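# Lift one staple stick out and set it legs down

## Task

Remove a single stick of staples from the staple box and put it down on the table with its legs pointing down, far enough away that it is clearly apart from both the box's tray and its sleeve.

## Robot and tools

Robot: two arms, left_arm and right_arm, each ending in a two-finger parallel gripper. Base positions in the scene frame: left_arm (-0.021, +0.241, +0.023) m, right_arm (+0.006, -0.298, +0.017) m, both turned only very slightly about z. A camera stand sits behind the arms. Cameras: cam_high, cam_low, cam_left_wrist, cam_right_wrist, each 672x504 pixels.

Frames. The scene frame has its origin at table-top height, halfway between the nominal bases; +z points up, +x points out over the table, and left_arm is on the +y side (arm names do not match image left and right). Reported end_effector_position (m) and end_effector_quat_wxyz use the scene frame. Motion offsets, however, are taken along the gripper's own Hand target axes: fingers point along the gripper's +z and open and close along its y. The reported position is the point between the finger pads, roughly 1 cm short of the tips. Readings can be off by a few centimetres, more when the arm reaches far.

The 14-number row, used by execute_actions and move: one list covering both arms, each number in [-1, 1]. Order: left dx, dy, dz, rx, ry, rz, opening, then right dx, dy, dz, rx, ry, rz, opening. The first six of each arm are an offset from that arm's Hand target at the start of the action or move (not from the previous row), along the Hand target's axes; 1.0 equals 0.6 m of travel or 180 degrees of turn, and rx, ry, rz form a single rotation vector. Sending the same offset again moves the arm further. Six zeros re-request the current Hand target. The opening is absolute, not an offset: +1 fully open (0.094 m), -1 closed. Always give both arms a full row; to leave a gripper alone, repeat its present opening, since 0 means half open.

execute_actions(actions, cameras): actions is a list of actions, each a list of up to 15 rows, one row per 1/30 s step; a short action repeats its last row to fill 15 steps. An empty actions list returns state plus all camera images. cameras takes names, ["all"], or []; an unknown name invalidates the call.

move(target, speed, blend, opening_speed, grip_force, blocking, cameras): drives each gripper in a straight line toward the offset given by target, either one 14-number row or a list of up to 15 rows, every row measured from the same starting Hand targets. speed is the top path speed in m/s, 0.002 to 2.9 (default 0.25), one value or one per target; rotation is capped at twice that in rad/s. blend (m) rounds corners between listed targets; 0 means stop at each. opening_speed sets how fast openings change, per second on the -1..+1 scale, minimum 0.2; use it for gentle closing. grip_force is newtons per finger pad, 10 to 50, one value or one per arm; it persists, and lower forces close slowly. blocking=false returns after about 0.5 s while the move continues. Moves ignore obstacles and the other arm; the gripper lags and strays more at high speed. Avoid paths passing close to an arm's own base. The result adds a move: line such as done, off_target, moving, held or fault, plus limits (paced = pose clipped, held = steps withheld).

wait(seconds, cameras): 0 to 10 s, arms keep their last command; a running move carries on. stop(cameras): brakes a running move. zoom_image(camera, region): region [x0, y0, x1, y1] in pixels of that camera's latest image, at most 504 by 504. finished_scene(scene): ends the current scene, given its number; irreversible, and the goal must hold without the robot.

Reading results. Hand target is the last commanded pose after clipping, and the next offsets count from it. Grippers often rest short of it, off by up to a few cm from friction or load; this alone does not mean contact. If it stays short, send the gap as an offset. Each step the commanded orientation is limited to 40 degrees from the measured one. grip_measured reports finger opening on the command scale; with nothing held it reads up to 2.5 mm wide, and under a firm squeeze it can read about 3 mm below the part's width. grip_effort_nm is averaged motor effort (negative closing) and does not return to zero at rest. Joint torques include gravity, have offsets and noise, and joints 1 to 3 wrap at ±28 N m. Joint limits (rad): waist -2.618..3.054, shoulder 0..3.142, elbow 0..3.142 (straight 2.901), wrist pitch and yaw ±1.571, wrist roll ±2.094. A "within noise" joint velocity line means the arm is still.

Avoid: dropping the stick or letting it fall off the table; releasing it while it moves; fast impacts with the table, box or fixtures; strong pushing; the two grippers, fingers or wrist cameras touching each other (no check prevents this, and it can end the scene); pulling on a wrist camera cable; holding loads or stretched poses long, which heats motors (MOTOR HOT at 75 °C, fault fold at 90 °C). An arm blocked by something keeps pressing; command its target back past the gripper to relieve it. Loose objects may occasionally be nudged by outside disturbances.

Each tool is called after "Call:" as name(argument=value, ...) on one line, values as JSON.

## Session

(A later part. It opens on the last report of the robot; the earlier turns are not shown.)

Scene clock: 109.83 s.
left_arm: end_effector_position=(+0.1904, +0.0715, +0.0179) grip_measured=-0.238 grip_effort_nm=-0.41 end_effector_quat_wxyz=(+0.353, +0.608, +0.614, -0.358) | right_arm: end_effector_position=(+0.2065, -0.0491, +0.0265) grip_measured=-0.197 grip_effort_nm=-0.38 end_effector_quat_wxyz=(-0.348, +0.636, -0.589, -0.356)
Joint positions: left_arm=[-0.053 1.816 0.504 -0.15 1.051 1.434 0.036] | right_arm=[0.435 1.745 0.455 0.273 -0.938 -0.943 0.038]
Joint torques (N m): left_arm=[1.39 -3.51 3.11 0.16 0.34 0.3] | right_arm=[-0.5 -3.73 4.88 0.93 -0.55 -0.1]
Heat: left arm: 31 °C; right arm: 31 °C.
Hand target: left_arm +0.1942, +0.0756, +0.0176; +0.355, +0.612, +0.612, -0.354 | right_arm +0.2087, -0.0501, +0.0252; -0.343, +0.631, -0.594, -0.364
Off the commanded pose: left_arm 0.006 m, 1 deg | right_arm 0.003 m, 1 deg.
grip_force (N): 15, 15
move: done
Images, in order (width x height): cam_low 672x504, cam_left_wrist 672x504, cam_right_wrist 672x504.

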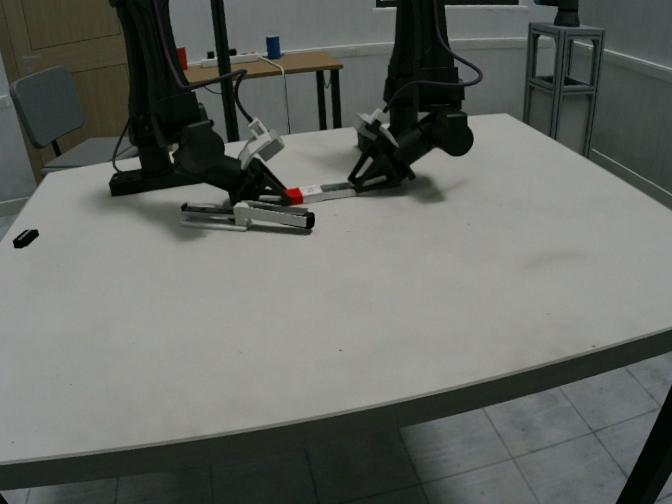

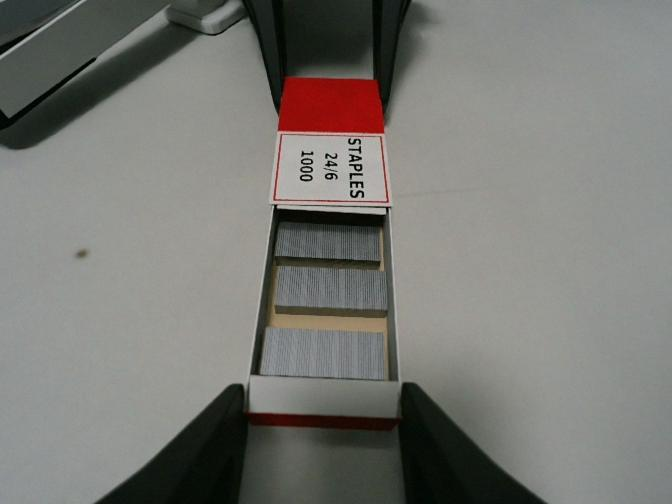

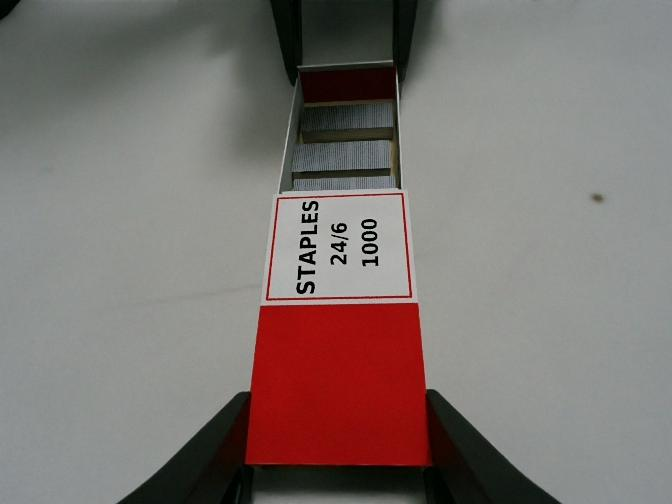

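Call:
move(target=[[0,0,0,0,0,0,0.3,0,0,0,0,0,0,0.0],[-0.05,0,-0.12,0,0,0,0.3,-0.04,0,-0.12,0,0,0,0.0],[-0.08,0,-0.09,0,0,0,0.3,-0.02,0,-0.26,0,0,0,0.0],[-0.14,-0.002,-0.032,-0.26,0.261,-0.449,-0.3,-0.02,0,-0.26,0,0,0,0.0]], speed=[0.1,0.12,0.2,0.2], blend=[0,0.02,0.02,0], opening_speed=0.7, cameras=["cam_high","cam_low","cam_left_wrist"])

Call:
zoom_image(camera="cam_low", region=[260, 130, 400, 230])

Call:
zoom_image(camera="cam_left_wrist", region=[230, 150, 490, 345])

Scene clock: 135.23 s.
left_arm: end_effector_position=(+0.1871, +0.0553, +0.0915) grip_measured=-0.298 grip_effort_nm=-0.14 end_effector_quat_wxyz=(-0.014, +0.003, +1.000, -0.002) | right_arm: end_effector_position=(+0.2150, -0.1785, +0.1080) grip_measured=-0.002 grip_effort_nm=0.13 end_effector_quat_wxyz=(-0.345, +0.632, -0.595, -0.356)
Joint positions: left_arm=[-0.707 1.645 1.152 -1.095 0.022 -0.712 0.033] | right_arm=[-0.15 1.607 0.807 -1.116 -1.001 -1.988 0.047]
Joint torques (N m): left_arm=[-0.69 -4.6 6.67 0.12 -0.14 -0.15] | right_arm=[-0.59 -3.51 6.69 -0.54 -0.49 -0.18]
Heat: left arm: 32 °C; right arm: 31 °C.
Hand target: left_arm +0.1929, +0.0504, +0.1000; +0.000, +0.001, +1.000, +0.001 | right_arm +0.2164, -0.1790, +0.1135; -0.343, +0.631, -0.594, -0.364
Off the commanded pose: left_arm 0.011 m, 2 deg | right_arm 0.006 m, 1 deg.
grip_force (N): 15, 15
move: off_target (left_arm); target 4's new opening was sent with left_arm's hand 0.011 m and 2 deg from that target
Images, in order (width x height): cam_high 672x504, cam_low 672x504, cam_left_wrist 672x504.

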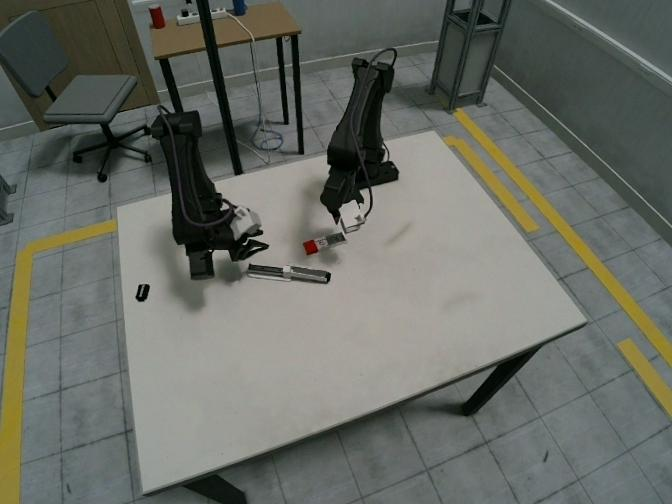

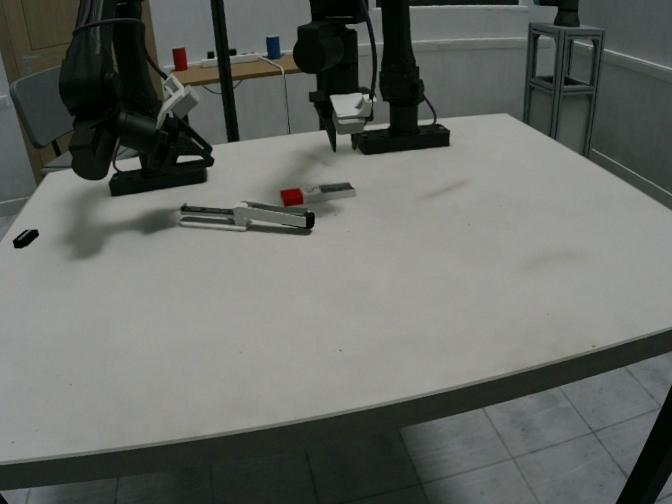

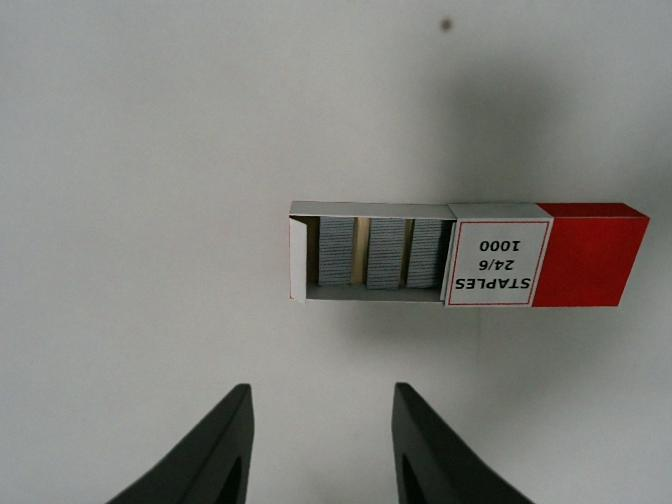

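Scaled by 3.600 from the camera's 672x504 image, which has a finer 960x720 frame.

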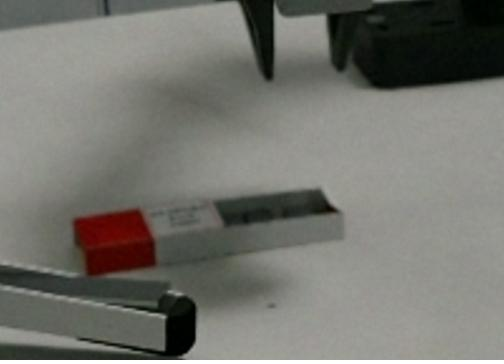

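Scaled by 1.938 from the camera's 672x504 image, which has a finer 960x720 frame.

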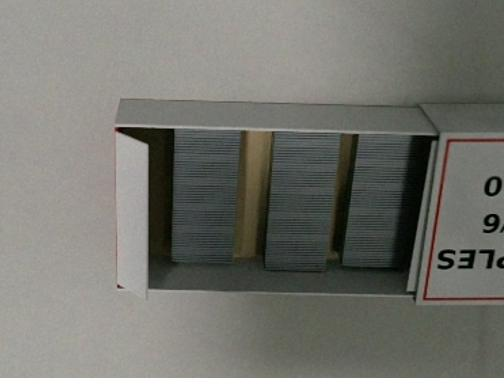

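Call:
move(target=[-0.005,-0.008,0.09,0,0,0,-0.62,0,0,0,0,0,0,0.0], speed=0.12, cameras=["cam_left_wrist"])

Call:
zoom_image(camera="cam_left_wrist", region=[220, 240, 460, 420])

Scene clock: 152.30 s.
left_arm: end_effector_position=(+0.1915, +0.0497, +0.0472) grip_measured=-0.618 grip_effort_nm=-0.14 end_effector_quat_wxyz=(-0.017, +0.003, +1.000, +0.000) | right_arm: end_effector_position=(+0.2150, -0.1785, +0.1080) grip_measured=-0.002 grip_effort_nm=0.13 end_effector_quat_wxyz=(-0.345, +0.632, -0.595, -0.356)
Joint positions: left_arm=[-0.712 1.736 1.067 -0.928 0.022 -0.716 0.018] | right_arm=[-0.15 1.607 0.807 -1.116 -1.001 -1.988 0.047]
Joint torques (N m): left_arm=[-0.91 -5.26 3.15 0.59 -0.11 -0.14] | right_arm=[-0.61 -3.49 6.71 -0.54 -0.49 -0.18]
Heat: left arm: 33 °C; right arm: 31 °C.
Hand target: left_arm +0.1959, +0.0457, +0.0460; +0.000, +0.001, +1.000, +0.001 | right_arm +0.2164, -0.1790, +0.1135; -0.343, +0.631, -0.594, -0.364
Off the commanded pose: left_arm 0.006 m, 2 deg | right_arm 0.006 m, 1 deg.
grip_force (N): 15, 15
move: done
Images, in order (width x height): cam_left_wrist 672x504.

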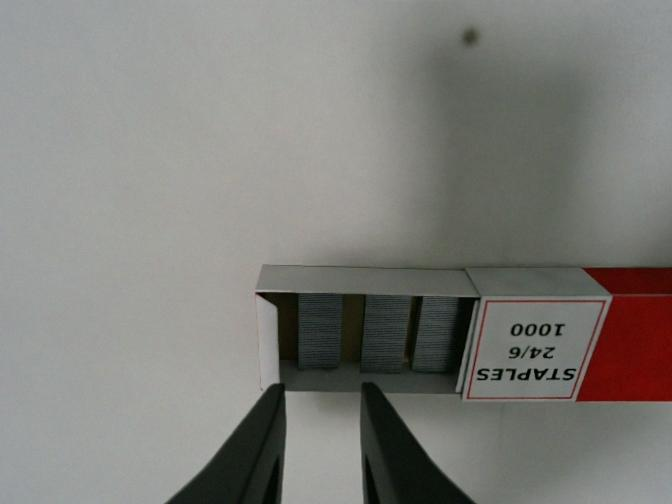

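Scaled by 2.100 from the camera's 672x504 image, which has a finer 960x720 frame.

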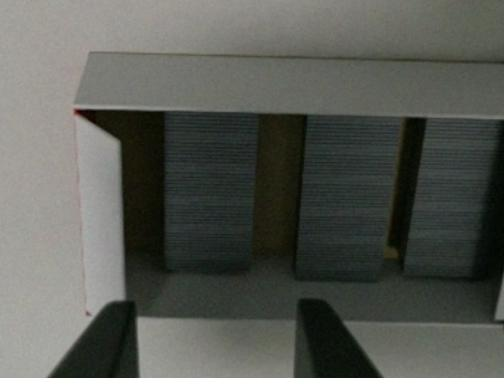

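Call:
move(target=[0,0.0025,0.034,0,0,0,-0.665,0,0,0,0,0,0,0.0], speed=0.08, cameras=["cam_left_wrist"])

Call:
zoom_image(camera="cam_left_wrist", region=[220, 280, 460, 460])

Scene clock: 158.57 s.
left_arm: end_effector_position=(+0.1912, +0.0499, +0.0278) grip_measured=-0.663 grip_effort_nm=-0.14 end_effector_quat_wxyz=(-0.016, +0.003, +1.000, -0.001) | right_arm: end_effector_position=(+0.2150, -0.1785, +0.1080) grip_measured=-0.002 grip_effort_nm=0.12 end_effector_quat_wxyz=(-0.345, +0.632, -0.595, -0.356)
Joint positions: left_arm=[-0.712 1.767 1.018 -0.845 0.022 -0.716 0.016] | right_arm=[-0.15 1.607 0.807 -1.116 -1.001 -1.988 0.047]
Joint torques (N m): left_arm=[-0.36 -5.08 2.95 0.59 -0.1 -0.12] | right_arm=[-0.59 -3.51 6.69 -0.53 -0.49 -0.17]
Heat: left arm: 33 °C; right arm: 31 °C.
Hand target: left_arm +0.1959, +0.0472, +0.0256; +0.000, +0.001, +1.000, +0.001 | right_arm +0.2164, -0.1790, +0.1135; -0.343, +0.631, -0.594, -0.364
Off the commanded pose: left_arm 0.006 m, 2 deg | right_arm 0.006 m, 1 deg.
grip_force (N): 15, 15
move: done
Images, in order (width x height): cam_left_wrist 672x504.

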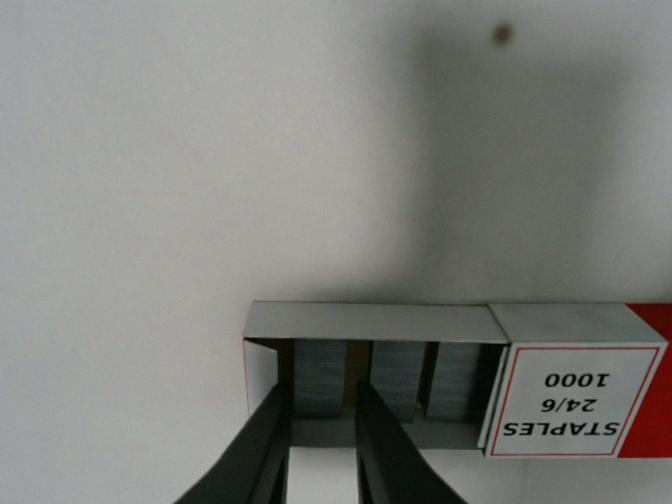

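Scaled by 2.100 from the camera's 672x504 image, which has a finer 960x720 frame.

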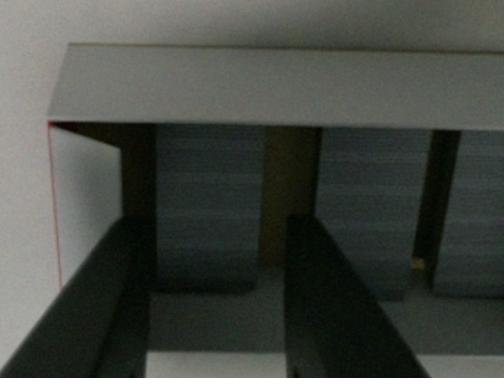

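Call:
move(target=[0,0.0055,-0.003,0,0,0,-0.665,0,0,0,0,0,0,0.0], speed=0.08, cameras=["cam_left_wrist"])

Call:
zoom_image(camera="cam_left_wrist", region=[220, 280, 460, 460])

Scene clock: 162.43 s.
left_arm: end_effector_position=(+0.1912, +0.0499, +0.0278) grip_measured=-0.663 grip_effort_nm=-0.14 end_effector_quat_wxyz=(-0.016, +0.003, +1.000, -0.001) | right_arm: end_effector_position=(+0.2150, -0.1785, +0.1080) grip_measured=-0.002 grip_effort_nm=0.13 end_effector_quat_wxyz=(-0.345, +0.632, -0.595, -0.356)
Joint positions: left_arm=[-0.712 1.767 1.018 -0.845 0.022 -0.716 0.016] | right_arm=[-0.15 1.607 0.807 -1.116 -1.001 -1.988 0.047]
Joint torques (N m): left_arm=[0.35 -5.98 2.67 0.57 -0.11 -0.01] | right_arm=[-0.61 -3.51 6.68 -0.53 -0.49 -0.17]
Heat: left arm: 32 °C; right arm: 31 °C.
Hand target: left_arm +0.1959, +0.0505, +0.0274; +0.000, +0.001, +1.000, +0.001 | right_arm +0.2164, -0.1790, +0.1135; -0.343, +0.631, -0.594, -0.364
Off the commanded pose: left_arm 0.005 m, 2 deg | right_arm 0.006 m, 1 deg.
grip_force (N): 15, 15
move: done
Images, in order (width x height): cam_left_wrist 672x504.

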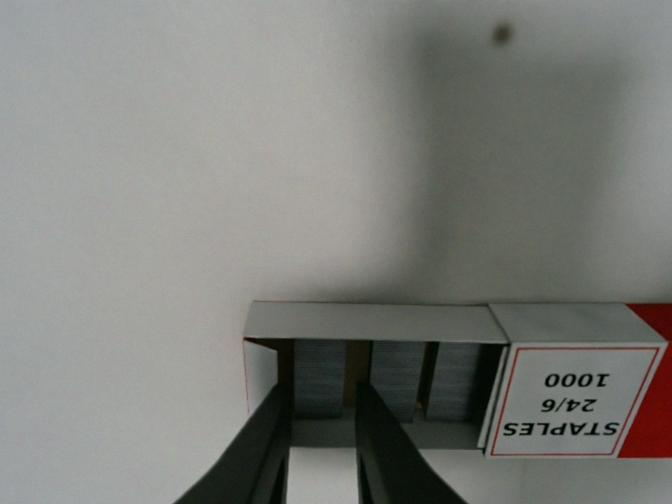

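Scaled by 2.100 from the camera's 672x504 image, which has a finer 960x720 frame.

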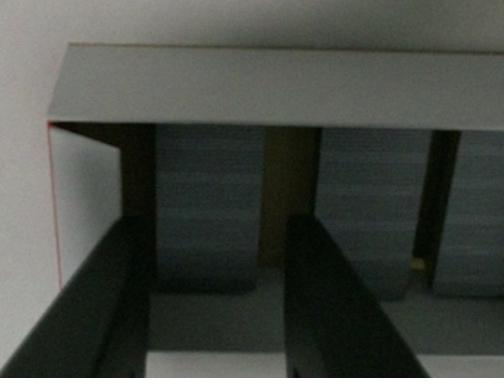

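Call:
move(target=[0,0.004,0,0,0,0,-0.665,0,0,0,0,0,0,0.0], speed=0.08, cameras=["cam_left_wrist"])

Call:
zoom_image(camera="cam_left_wrist", region=[220, 280, 460, 460])

Scene clock: 166.43 s.
left_arm: end_effector_position=(+0.1885, +0.0523, +0.0255) grip_measured=-0.663 grip_effort_nm=-0.14 end_effector_quat_wxyz=(-0.019, +0.003, +1.000, +0.002) | right_arm: end_effector_position=(+0.2150, -0.1785, +0.1080) grip_measured=-0.002 grip_effort_nm=0.12 end_effector_quat_wxyz=(-0.345, +0.632, -0.595, -0.356)
Joint positions: left_arm=[-0.712 1.767 1.007 -0.844 0.022 -0.716 0.016] | right_arm=[-0.15 1.607 0.807 -1.116 -1.001 -1.988 0.047]
Joint torques (N m): left_arm=[1.09 -6.31 2.86 0.53 -0.16 0.05] | right_arm=[-0.61 -3.52 6.68 -0.54 -0.49 -0.18]
Heat: left arm: 32 °C; right arm: 31 °C.
Hand target: left_arm +0.1959, +0.0529, +0.0274; +0.000, +0.001, +1.000, +0.001 | right_arm +0.2164, -0.1790, +0.1135; -0.343, +0.631, -0.594, -0.364
Off the commanded pose: left_arm 0.008 m, 2 deg | right_arm 0.006 m, 1 deg.
grip_force (N): 15, 15
move: done
Images, in order (width x height): cam_left_wrist 672x504.

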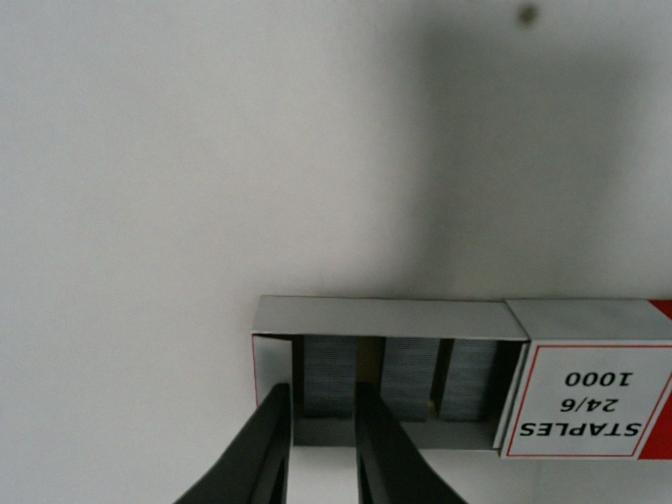

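Scaled by 2.100 from the camera's 672x504 image, which has a finer 960x720 frame.

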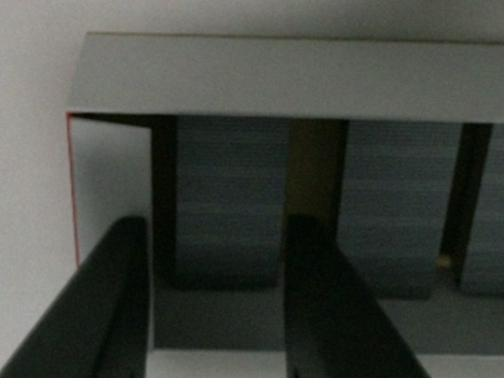

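Call:
move(target=[-0.0035,-0.0035,0,0,0,0,-0.665,0,0,0,0,0,0,0.0], speed=0.08, cameras=["cam_left_wrist"])

Call:
zoom_image(camera="cam_left_wrist", region=[220, 280, 460, 460])

Scene clock: 171.33 s.
left_arm: end_effector_position=(+0.1885, +0.0523, +0.0255) grip_measured=-0.663 grip_effort_nm=-0.14 end_effector_quat_wxyz=(-0.019, +0.003, +1.000, +0.002) | right_arm: end_effector_position=(+0.2150, -0.1785, +0.1080) grip_measured=-0.002 grip_effort_nm=0.12 end_effector_quat_wxyz=(-0.345, +0.632, -0.595, -0.356)
Joint positions: left_arm=[-0.712 1.767 1.007 -0.844 0.022 -0.716 0.016] | right_arm=[-0.15 1.607 0.807 -1.116 -1.001 -1.988 0.047]
Joint torques (N m): left_arm=[1.01 -5.72 3.75 0.53 -0.13 -0.01] | right_arm=[-0.61 -3.51 6.71 -0.54 -0.49 -0.17]
Heat: left arm: 31 °C; right arm: 31 °C.
Hand target: left_arm +0.1980, +0.0508, +0.0274; +0.000, +0.001, +1.000, +0.001 | right_arm +0.2164, -0.1790, +0.1135; -0.343, +0.631, -0.594, -0.364
Off the commanded pose: left_arm 0.010 m, 2 deg | right_arm 0.006 m, 1 deg.
grip_force (N): 15, 15
move: done
Images, in order (width x height): cam_left_wrist 672x504.

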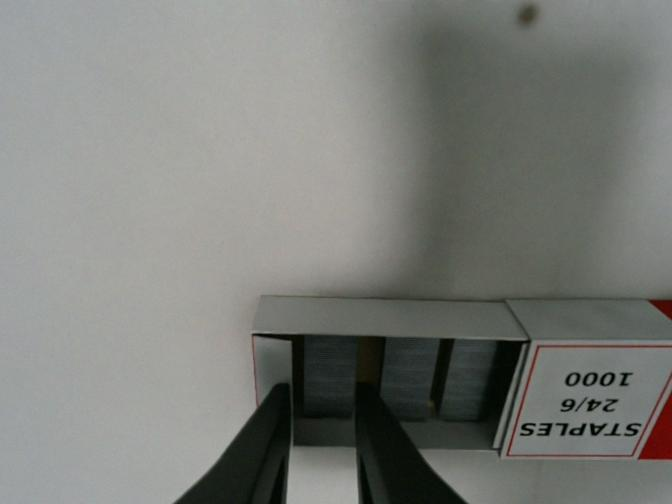

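Scaled by 2.100 from the camera's 672x504 image, which has a finer 960x720 frame.

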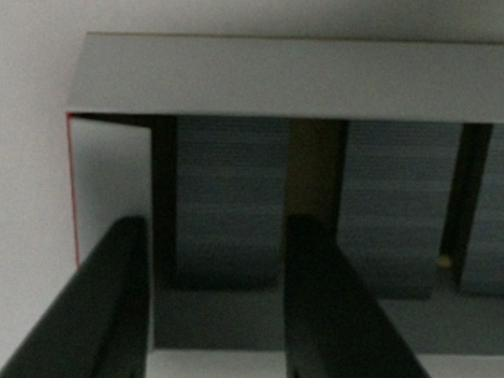

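Call:
move(target=[[0.0058,-0.0037,-0.03,0,0,0,-0.665,0,0,0,0,0,0,0.0],[0.0058,-0.0037,0.003,0,0,0,-0.665,0,0,0,0,0,0,0.0]], speed=0.08, cameras=["cam_left_wrist"])

Call:
zoom_image(camera="cam_left_wrist", region=[220, 280, 460, 460])

Scene clock: 177.33 s.
left_arm: end_effector_position=(+0.1885, +0.0523, +0.0255) grip_measured=-0.663 grip_effort_nm=-0.14 end_effector_quat_wxyz=(-0.019, +0.003, +1.000, +0.002) | right_arm: end_effector_position=(+0.2150, -0.1785, +0.1080) grip_measured=-0.002 grip_effort_nm=0.12 end_effector_quat_wxyz=(-0.345, +0.632, -0.595, -0.356)
Joint positions: left_arm=[-0.712 1.767 1.007 -0.844 0.022 -0.716 0.016] | right_arm=[-0.15 1.607 0.807 -1.116 -1.001 -1.988 0.047]
Joint torques (N m): left_arm=[-0.4 -5.75 3.1 0.61 -0.11 -0.16] | right_arm=[-0.59 -3.51 6.71 -0.54 -0.49 -0.17]
Heat: left arm: 31 °C; right arm: 31 °C.
Hand target: left_arm +0.1945, +0.0486, +0.0256; +0.000, +0.001, +1.000, +0.001 | right_arm +0.2164, -0.1790, +0.1135; -0.343, +0.631, -0.594, -0.364
Off the commanded pose: left_arm 0.007 m, 2 deg | right_arm 0.006 m, 1 deg.
grip_force (N): 15, 15
move: done
Images, in order (width x height): cam_left_wrist 672x504.

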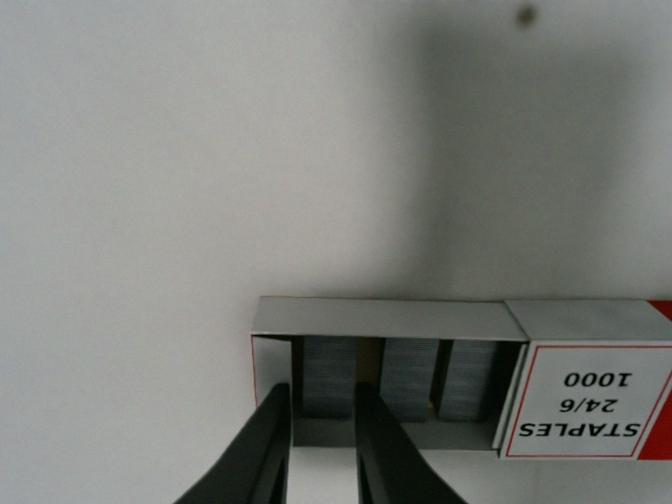

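Scaled by 2.100 from the camera's 672x504 image, which has a finer 960x720 frame.

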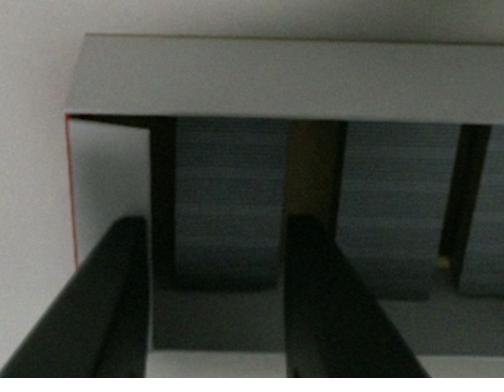

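Call:
move(target=[-0.005,-0.0035,0.007,0,0,0,-0.665,0,0,0,0,0,0,0.0], speed=0.06, cameras=["cam_left_wrist"])

Call:
zoom_image(camera="cam_left_wrist", region=[220, 280, 460, 460])

Scene clock: 180.77 s.
left_arm: end_effector_position=(+0.1903, +0.0507, +0.0221) grip_measured=-0.663 grip_effort_nm=-0.14 end_effector_quat_wxyz=(-0.018, +0.003, +1.000, +0.001) | right_arm: end_effector_position=(+0.2150, -0.1785, +0.1080) grip_measured=-0.002 grip_effort_nm=0.13 end_effector_quat_wxyz=(-0.345, +0.632, -0.595, -0.356)
Joint positions: left_arm=[-0.712 1.779 1.007 -0.828 0.022 -0.716 0.016] | right_arm=[-0.15 1.607 0.807 -1.116 -1.001 -1.988 0.047]
Joint torques (N m): left_arm=[-0.28 -5.08 3.6 0.57 -0.15 -0.1] | right_arm=[-0.59 -3.51 6.69 -0.53 -0.5 -0.18]
Heat: left arm: 31 °C; right arm: 31 °C.
Hand target: left_arm +0.1975, +0.0465, +0.0214; +0.000, +0.001, +1.000, +0.001 | right_arm +0.2164, -0.1790, +0.1135; -0.343, +0.631, -0.594, -0.364
Off the commanded pose: left_arm 0.008 m, 2 deg | right_arm 0.006 m, 1 deg.
grip_force (N): 15, 15
move: done
Images, in order (width x height): cam_left_wrist 672x504.

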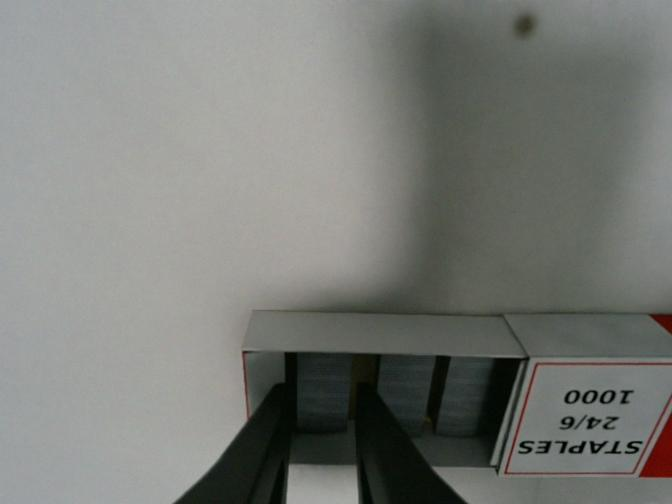

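Scaled by 2.100 from the camera's 672x504 image, which has a finer 960x720 frame.

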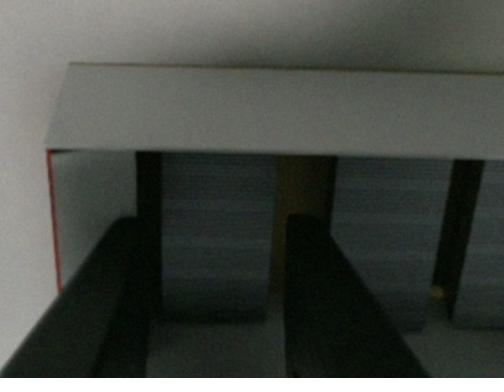

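Call:
move(target=[0.002,0.002,0.006,0,0,0,-0.635,0,0,0,0,0,0,0.0], speed=0.05, cameras=["cam_left_wrist","cam_low"])

Call:
zoom_image(camera="cam_left_wrist", region=[220, 290, 460, 470])

Call:
zoom_image(camera="cam_low", region=[280, 140, 380, 220])

Scene clock: 186.17 s.
left_arm: end_effector_position=(+0.1932, +0.0482, +0.0220) grip_measured=-0.637 grip_effort_nm=0.10 end_effector_quat_wxyz=(-0.012, +0.003, +1.000, -0.004) | right_arm: end_effector_position=(+0.2150, -0.1785, +0.1080) grip_measured=-0.002 grip_effort_nm=0.12 end_effector_quat_wxyz=(-0.345, +0.632, -0.595, -0.356)
Joint positions: left_arm=[-0.712 1.779 1.007 -0.813 0.022 -0.716 0.017] | right_arm=[-0.15 1.607 0.807 -1.116 -1.001 -1.988 0.047]
Joint torques (N m): left_arm=[-0.25 -5.01 2.54 0.64 -0.12 -0.11] | right_arm=[-0.61 -3.51 6.69 -0.53 -0.49 -0.17]
Heat: left arm: 31 °C; right arm: 31 °C.
Hand target: left_arm +0.1963, +0.0477, +0.0178; +0.000, +0.001, +1.000, +0.001 | right_arm +0.2164, -0.1790, +0.1135; -0.343, +0.631, -0.594, -0.364
Off the commanded pose: left_arm 0.005 m, 1 deg | right_arm 0.006 m, 1 deg.
grip_force (N): 15, 15
move: done
Images, in order (width x height): cam_low 672x504, cam_left_wrist 672x504.

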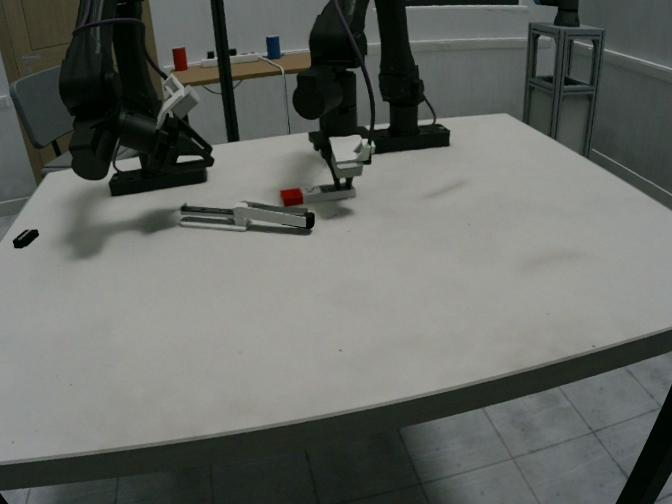

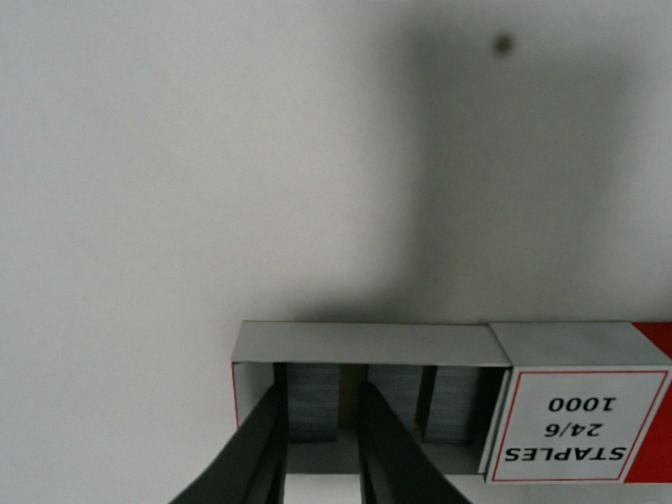

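Scaled by 2.100 from the camera's 672x504 image, which has a finer 960x720 frame.

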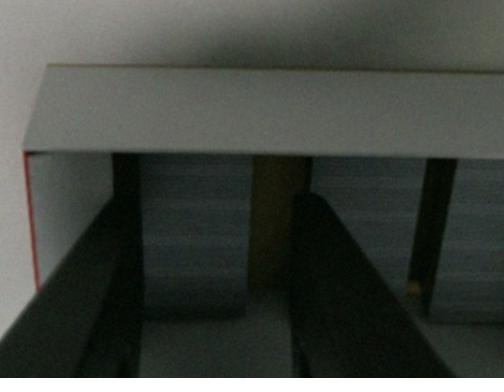

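Scaled by 5.040 from the camera's 672x504 image, which has a finer 960x720 frame.

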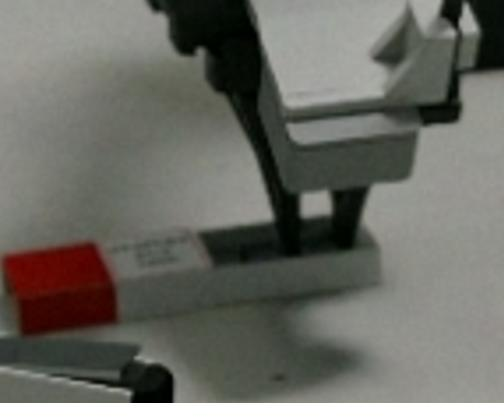

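Call:
move(target=[[-0.004,-0.004,-0.065,0,0,0,-0.65,0,0,0,0,0,0,0.0],[0.003,0.0015,-0.02,0,0,0,-0.65,0,0,0,0,0,0,0.0]], speed=0.08, cameras=["cam_left_wrist"])

Call:
zoom_image(camera="cam_left_wrist", region=[220, 270, 460, 450])

Scene clock: 196.83 s.
left_arm: end_effector_position=(+0.1890, +0.0518, +0.0290) grip_measured=-0.648 grip_effort_nm=-0.14 end_effector_quat_wxyz=(-0.020, +0.003, +1.000, +0.003) | right_arm: end_effector_position=(+0.2150, -0.1785, +0.1080) grip_measured=-0.002 grip_effort_nm=0.12 end_effector_quat_wxyz=(-0.345, +0.632, -0.595, -0.356)
Joint positions: left_arm=[-0.712 1.764 1.02 -0.861 0.022 -0.716 0.017] | right_arm=[-0.15 1.607 0.807 -1.116 -1.001 -1.988 0.047]
Joint torques (N m): left_arm=[-0.35 -6.12 2.99 0.57 -0.15 -0.1] | right_arm=[-0.59 -3.49 6.69 -0.54 -0.5 -0.18]
Heat: left arm: 31 °C; right arm: 31 °C.
Hand target: left_arm +0.1945, +0.0486, +0.0298; +0.000, +0.001, +1.000, +0.001 | right_arm +0.2164, -0.1790, +0.1135; -0.343, +0.631, -0.594, -0.364
Off the commanded pose: left_arm 0.006 m, 2 deg | right_arm 0.006 m, 1 deg.
grip_force (N): 15, 15
move: done
Images, in order (width x height): cam_left_wrist 672x504.

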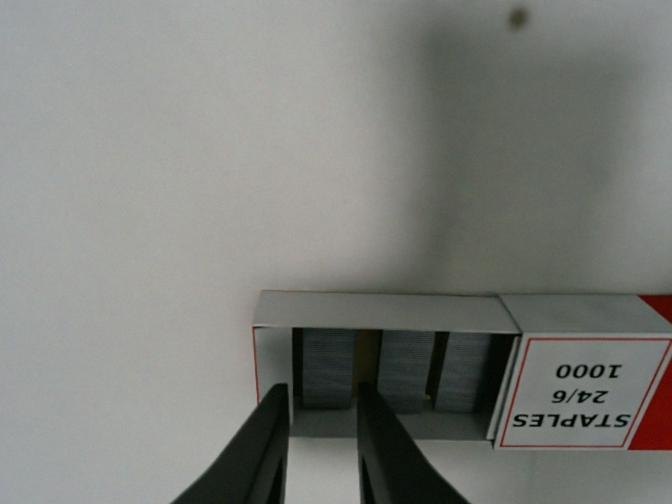

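Scaled by 2.100 from the camera's 672x504 image, which has a finer 960x720 frame.

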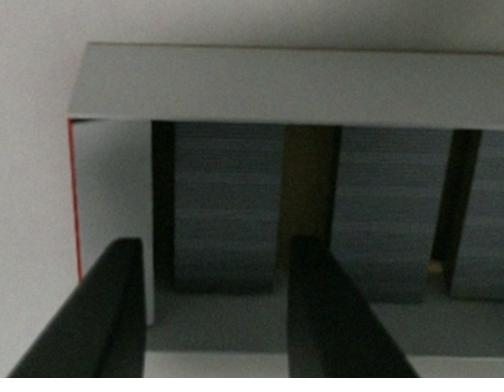

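Call:
move(target=[[0,0,0,0,0,0,-0.96,0,0,0,0,0,0,0.0],[0,0,0.0155,0,0,0,-0.96,0,0,0,0,0,0,0.0]], speed=0.05, opening_speed=0.4, cameras=["cam_left_wrist","cam_low"])

Call:
zoom_image(camera="cam_left_wrist", region=[220, 270, 460, 450])

Call:
zoom_image(camera="cam_low", region=[280, 140, 380, 220])

Scene clock: 211.87 s.
left_arm: end_effector_position=(+0.1906, +0.0504, +0.0245) grip_measured=-0.958 grip_effort_nm=-0.14 end_effector_quat_wxyz=(-0.013, +0.003, +1.000, -0.003) | right_arm: end_effector_position=(+0.2150, -0.1785, +0.1080) grip_measured=-0.002 grip_effort_nm=0.13 end_effector_quat_wxyz=(-0.345, +0.632, -0.595, -0.356)
Joint positions: left_arm=[-0.712 1.764 1 -0.822 0.022 -0.716 0.002] | right_arm=[-0.15 1.607 0.807 -1.116 -1.001 -1.988 0.047]
Joint torques (N m): left_arm=[-0.36 -4.78 2.88 0.63 -0.11 -0.11] | right_arm=[-0.59 -3.49 6.69 -0.53 -0.49 -0.17]
Heat: left arm: 30 °C; right arm: 31 °C.
Hand target: left_arm +0.1945, +0.0486, +0.0205; +0.000, +0.001, +1.000, +0.001 | right_arm +0.2164, -0.1790, +0.1135; -0.343, +0.631, -0.594, -0.364
Off the commanded pose: left_arm 0.006 m, 2 deg | right_arm 0.006 m, 1 deg.
grip_force (N): 15, 15
move: done
Images, in order (width x height): cam_low 672x504, cam_left_wrist 672x504.

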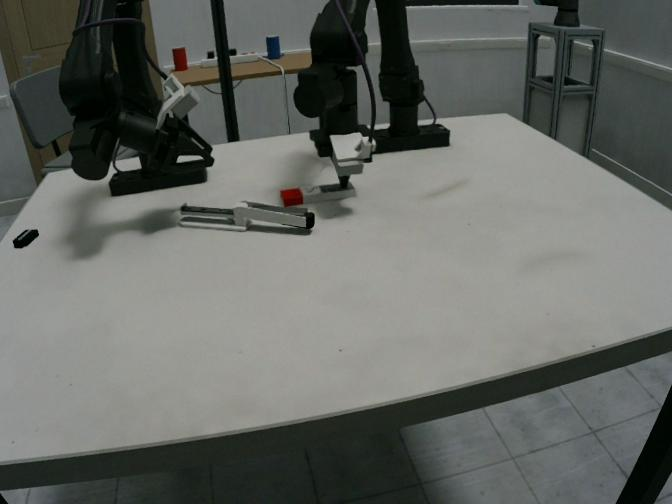

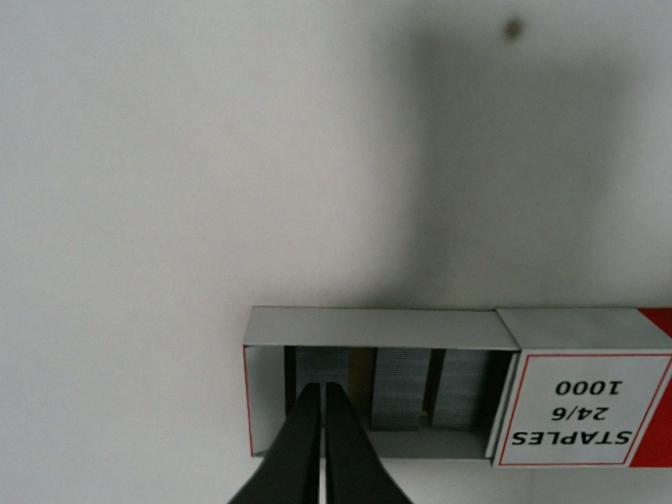

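Scaled by 2.100 from the camera's 672x504 image, which has a finer 960x720 frame.

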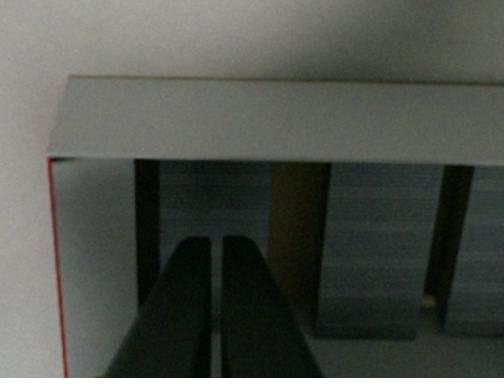

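Scaled by 5.040 from the camera's 672x504 image, which has a finer 960x720 frame.

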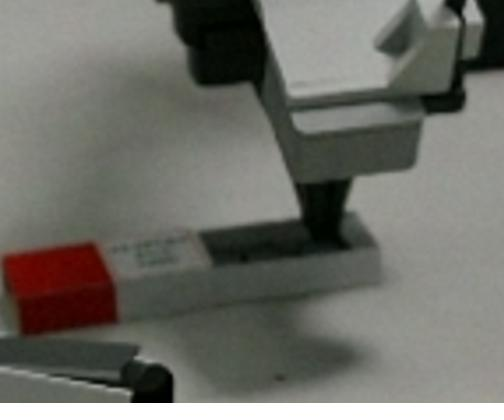

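Call:
execute_actions(actions=[], cameras=["cam_high","cam_low","cam_left_wrist","cam_right_wrist"])

Call:
zoom_image(camera="cam_right_wrist", region=[200, 60, 500, 260])

Call:
zoom_image(camera="cam_low", region=[310, 165, 370, 210])

Call:
zoom_image(camera="cam_high", region=[295, 215, 365, 265])

Scene clock: 219.27 s.
left_arm: end_effector_position=(+0.1906, +0.0504, +0.0245) grip_measured=-0.958 grip_effort_nm=-0.14 end_effector_quat_wxyz=(-0.013, +0.003, +1.000, -0.003) | right_arm: end_effector_position=(+0.2150, -0.1785, +0.1080) grip_measured=-0.002 grip_effort_nm=0.13 end_effector_quat_wxyz=(-0.345, +0.632, -0.595, -0.356)
Joint positions: left_arm=[-0.712 1.764 1 -0.822 0.022 -0.716 0.002] | right_arm=[-0.15 1.607 0.807 -1.116 -1.001 -1.988 0.047]
Joint velocities: within noise
Joint torques (N m): left_arm=[-0.49 -4.75 2.85 0.62 -0.12 -0.11] | right_arm=[-0.59 -3.51 6.71 -0.54 -0.49 -0.17]
Heat: left arm: 31 °C; right arm: 31 °C.
Hand target: left_arm +0.1945, +0.0486, +0.0205; +0.000, +0.001, +1.000, +0.001 | right_arm +0.2164, -0.1790, +0.1135; -0.343, +0.631, -0.594, -0.364
Tool commands: left_gripper/opening=-0.96 right_gripper/opening=+0.0
Off the commanded pose: left_arm 0.006 m, 2 deg | right_arm 0.006 m, 1 deg.
grip_force (N): 15, 15

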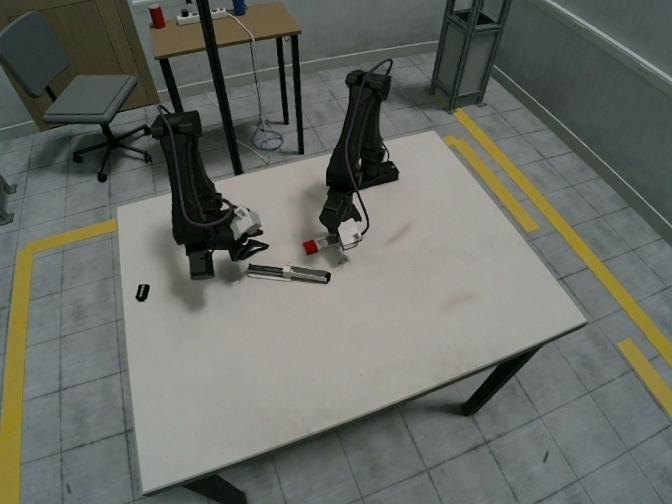

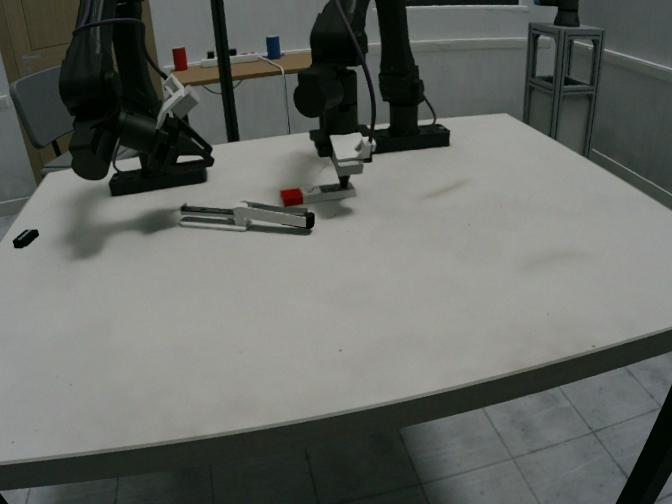

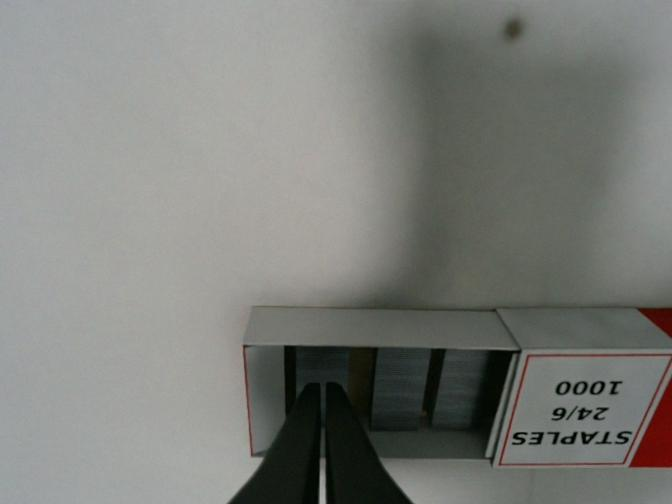

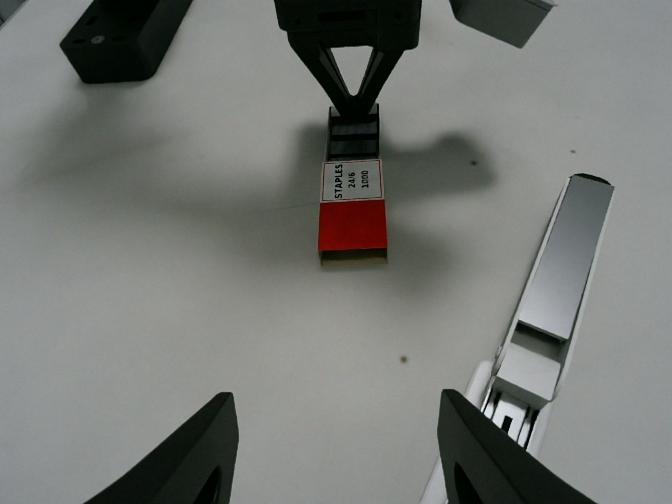

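Scaled by 1.680 from the camera's 672x504 image, which has a finer 960x720 frame.

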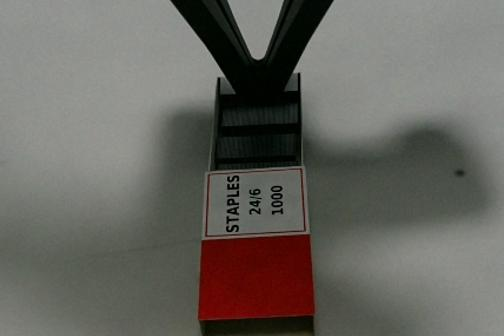

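Scaled by 8.400 from the camera's 672x504 image, which has a finer 960x720 frame.

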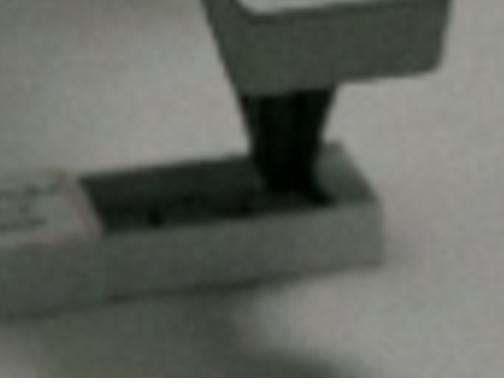

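Scaled by 7.200 from the camera's 672x504 image, which has a finer 960x720 frame.

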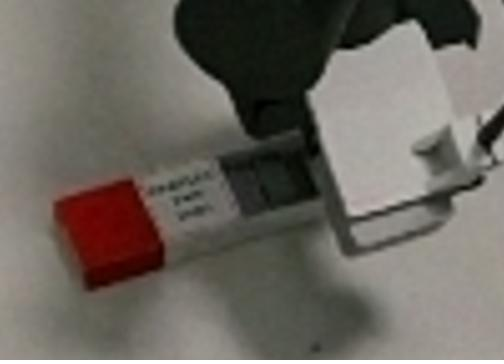

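Call:
move(target=[[0,0,0,0,0,0,-0.645,0,0,0,0,0,0,0.0],[-0.001,-0.0005,0.009,0,0,0,-0.645,0,0,0,0,0,0,0.0]], speed=0.05, opening_speed=0.5, cameras=["cam_left_wrist"])

Call:
zoom_image(camera="cam_left_wrist", region=[220, 290, 460, 470])

Scene clock: 227.60 s.
left_arm: end_effector_position=(+0.1908, +0.0502, +0.0179) grip_measured=-0.647 grip_effort_nm=0.10 end_effector_quat_wxyz=(-0.015, +0.003, +1.000, -0.002) | right_arm: end_effector_position=(+0.2150, -0.1785, +0.1080) grip_measured=-0.002 grip_effort_nm=0.12 end_effector_quat_wxyz=(-0.345, +0.632, -0.595, -0.356)
Joint positions: left_arm=[-0.712 1.782 0.992 -0.801 0.022 -0.716 0.017] | right_arm=[-0.15 1.607 0.807 -1.116 -1.001 -1.988 0.047]
Joint torques (N m): left_arm=[-0.42 -5.18 2.86 0.6 -0.1 -0.12] | right_arm=[-0.61 -3.51 6.72 -0.53 -0.49 -0.17]
Heat: left arm: 31 °C; right arm: 31 °C.
Hand target: left_arm +0.1951, +0.0483, +0.0151; +0.000, +0.001, +1.000, +0.001 | right_arm +0.2164, -0.1790, +0.1135; -0.343, +0.631, -0.594, -0.364
Off the commanded pose: left_arm 0.005 m, 2 deg | right_arm 0.006 m, 1 deg.
grip_force (N): 15, 15
move: done
Images, in order (width x height): cam_left_wrist 672x504.

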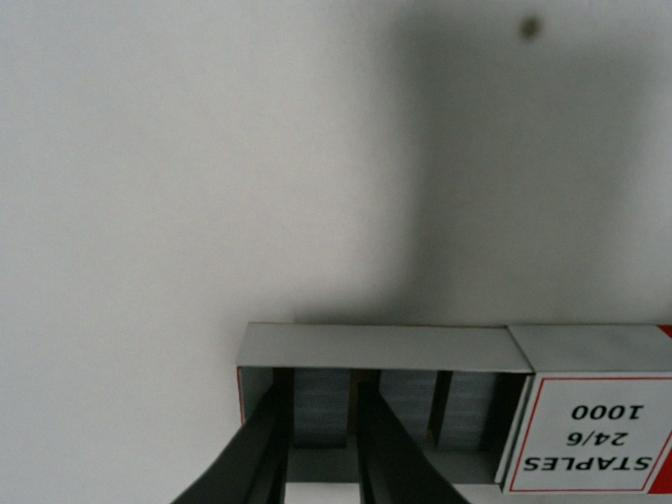

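Scaled by 2.100 from the camera's 672x504 image, which has a finer 960x720 frame.

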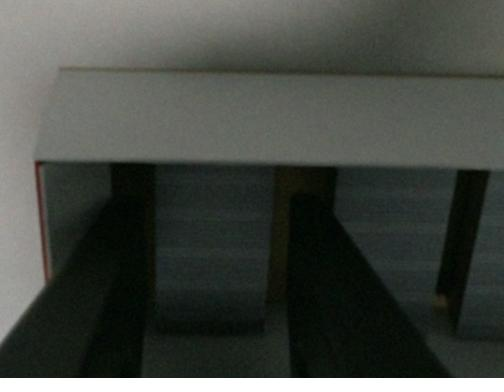

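Call:
move(target=[0,0.0005,0.007,0,0,0,-0.645,0,0,0,0,0,0,0.0], speed=0.04, cameras=["cam_left_wrist"])

Call:
zoom_image(camera="cam_left_wrist", region=[220, 300, 460, 480])

Scene clock: 231.73 s.
left_arm: end_effector_position=(+0.1905, +0.0506, +0.0135) grip_measured=-0.647 grip_effort_nm=0.10 end_effector_quat_wxyz=(-0.015, +0.003, +1.000, -0.001) | right_arm: end_effector_position=(+0.2150, -0.1785, +0.1080) grip_measured=-0.002 grip_effort_nm=0.12 end_effector_quat_wxyz=(-0.345, +0.632, -0.595, -0.356)
Joint positions: left_arm=[-0.712 1.791 0.983 -0.784 0.022 -0.716 0.017] | right_arm=[-0.15 1.607 0.807 -1.116 -1.001 -1.988 0.047]
Joint torques (N m): left_arm=[-0.38 -5.16 2.71 0.62 -0.12 -0.09] | right_arm=[-0.61 -3.51 6.69 -0.54 -0.5 -0.17]
Heat: left arm: 30 °C; right arm: 31 °C.
Hand target: left_arm +0.1951, +0.0486, +0.0109; +0.000, +0.001, +1.000, +0.001 | right_arm +0.2164, -0.1790, +0.1135; -0.343, +0.631, -0.594, -0.364
Off the commanded pose: left_arm 0.006 m, 2 deg | right_arm 0.006 m, 1 deg.
grip_force (N): 15, 15
move: done
Images, in order (width x height): cam_left_wrist 672x504.

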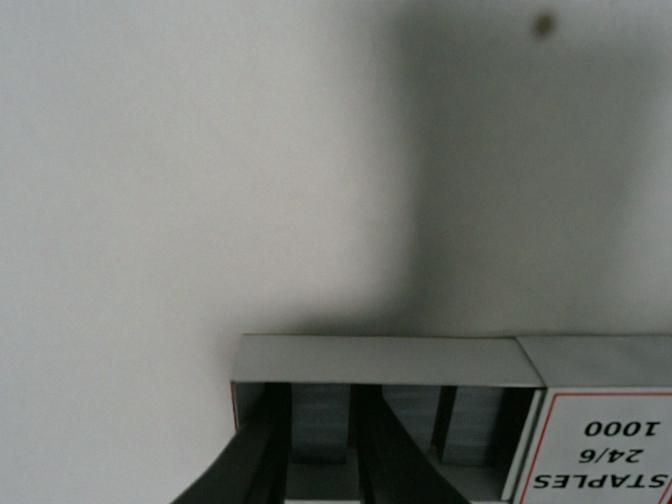

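Scaled by 2.100 from the camera's 672x504 image, which has a finer 960x720 frame.

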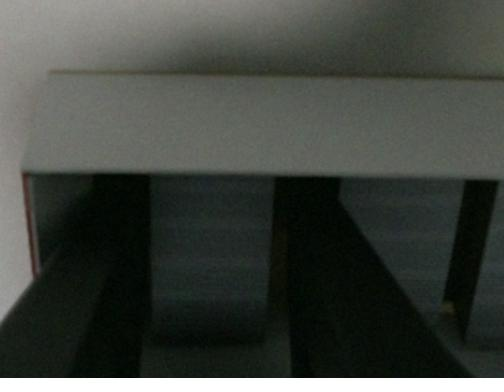

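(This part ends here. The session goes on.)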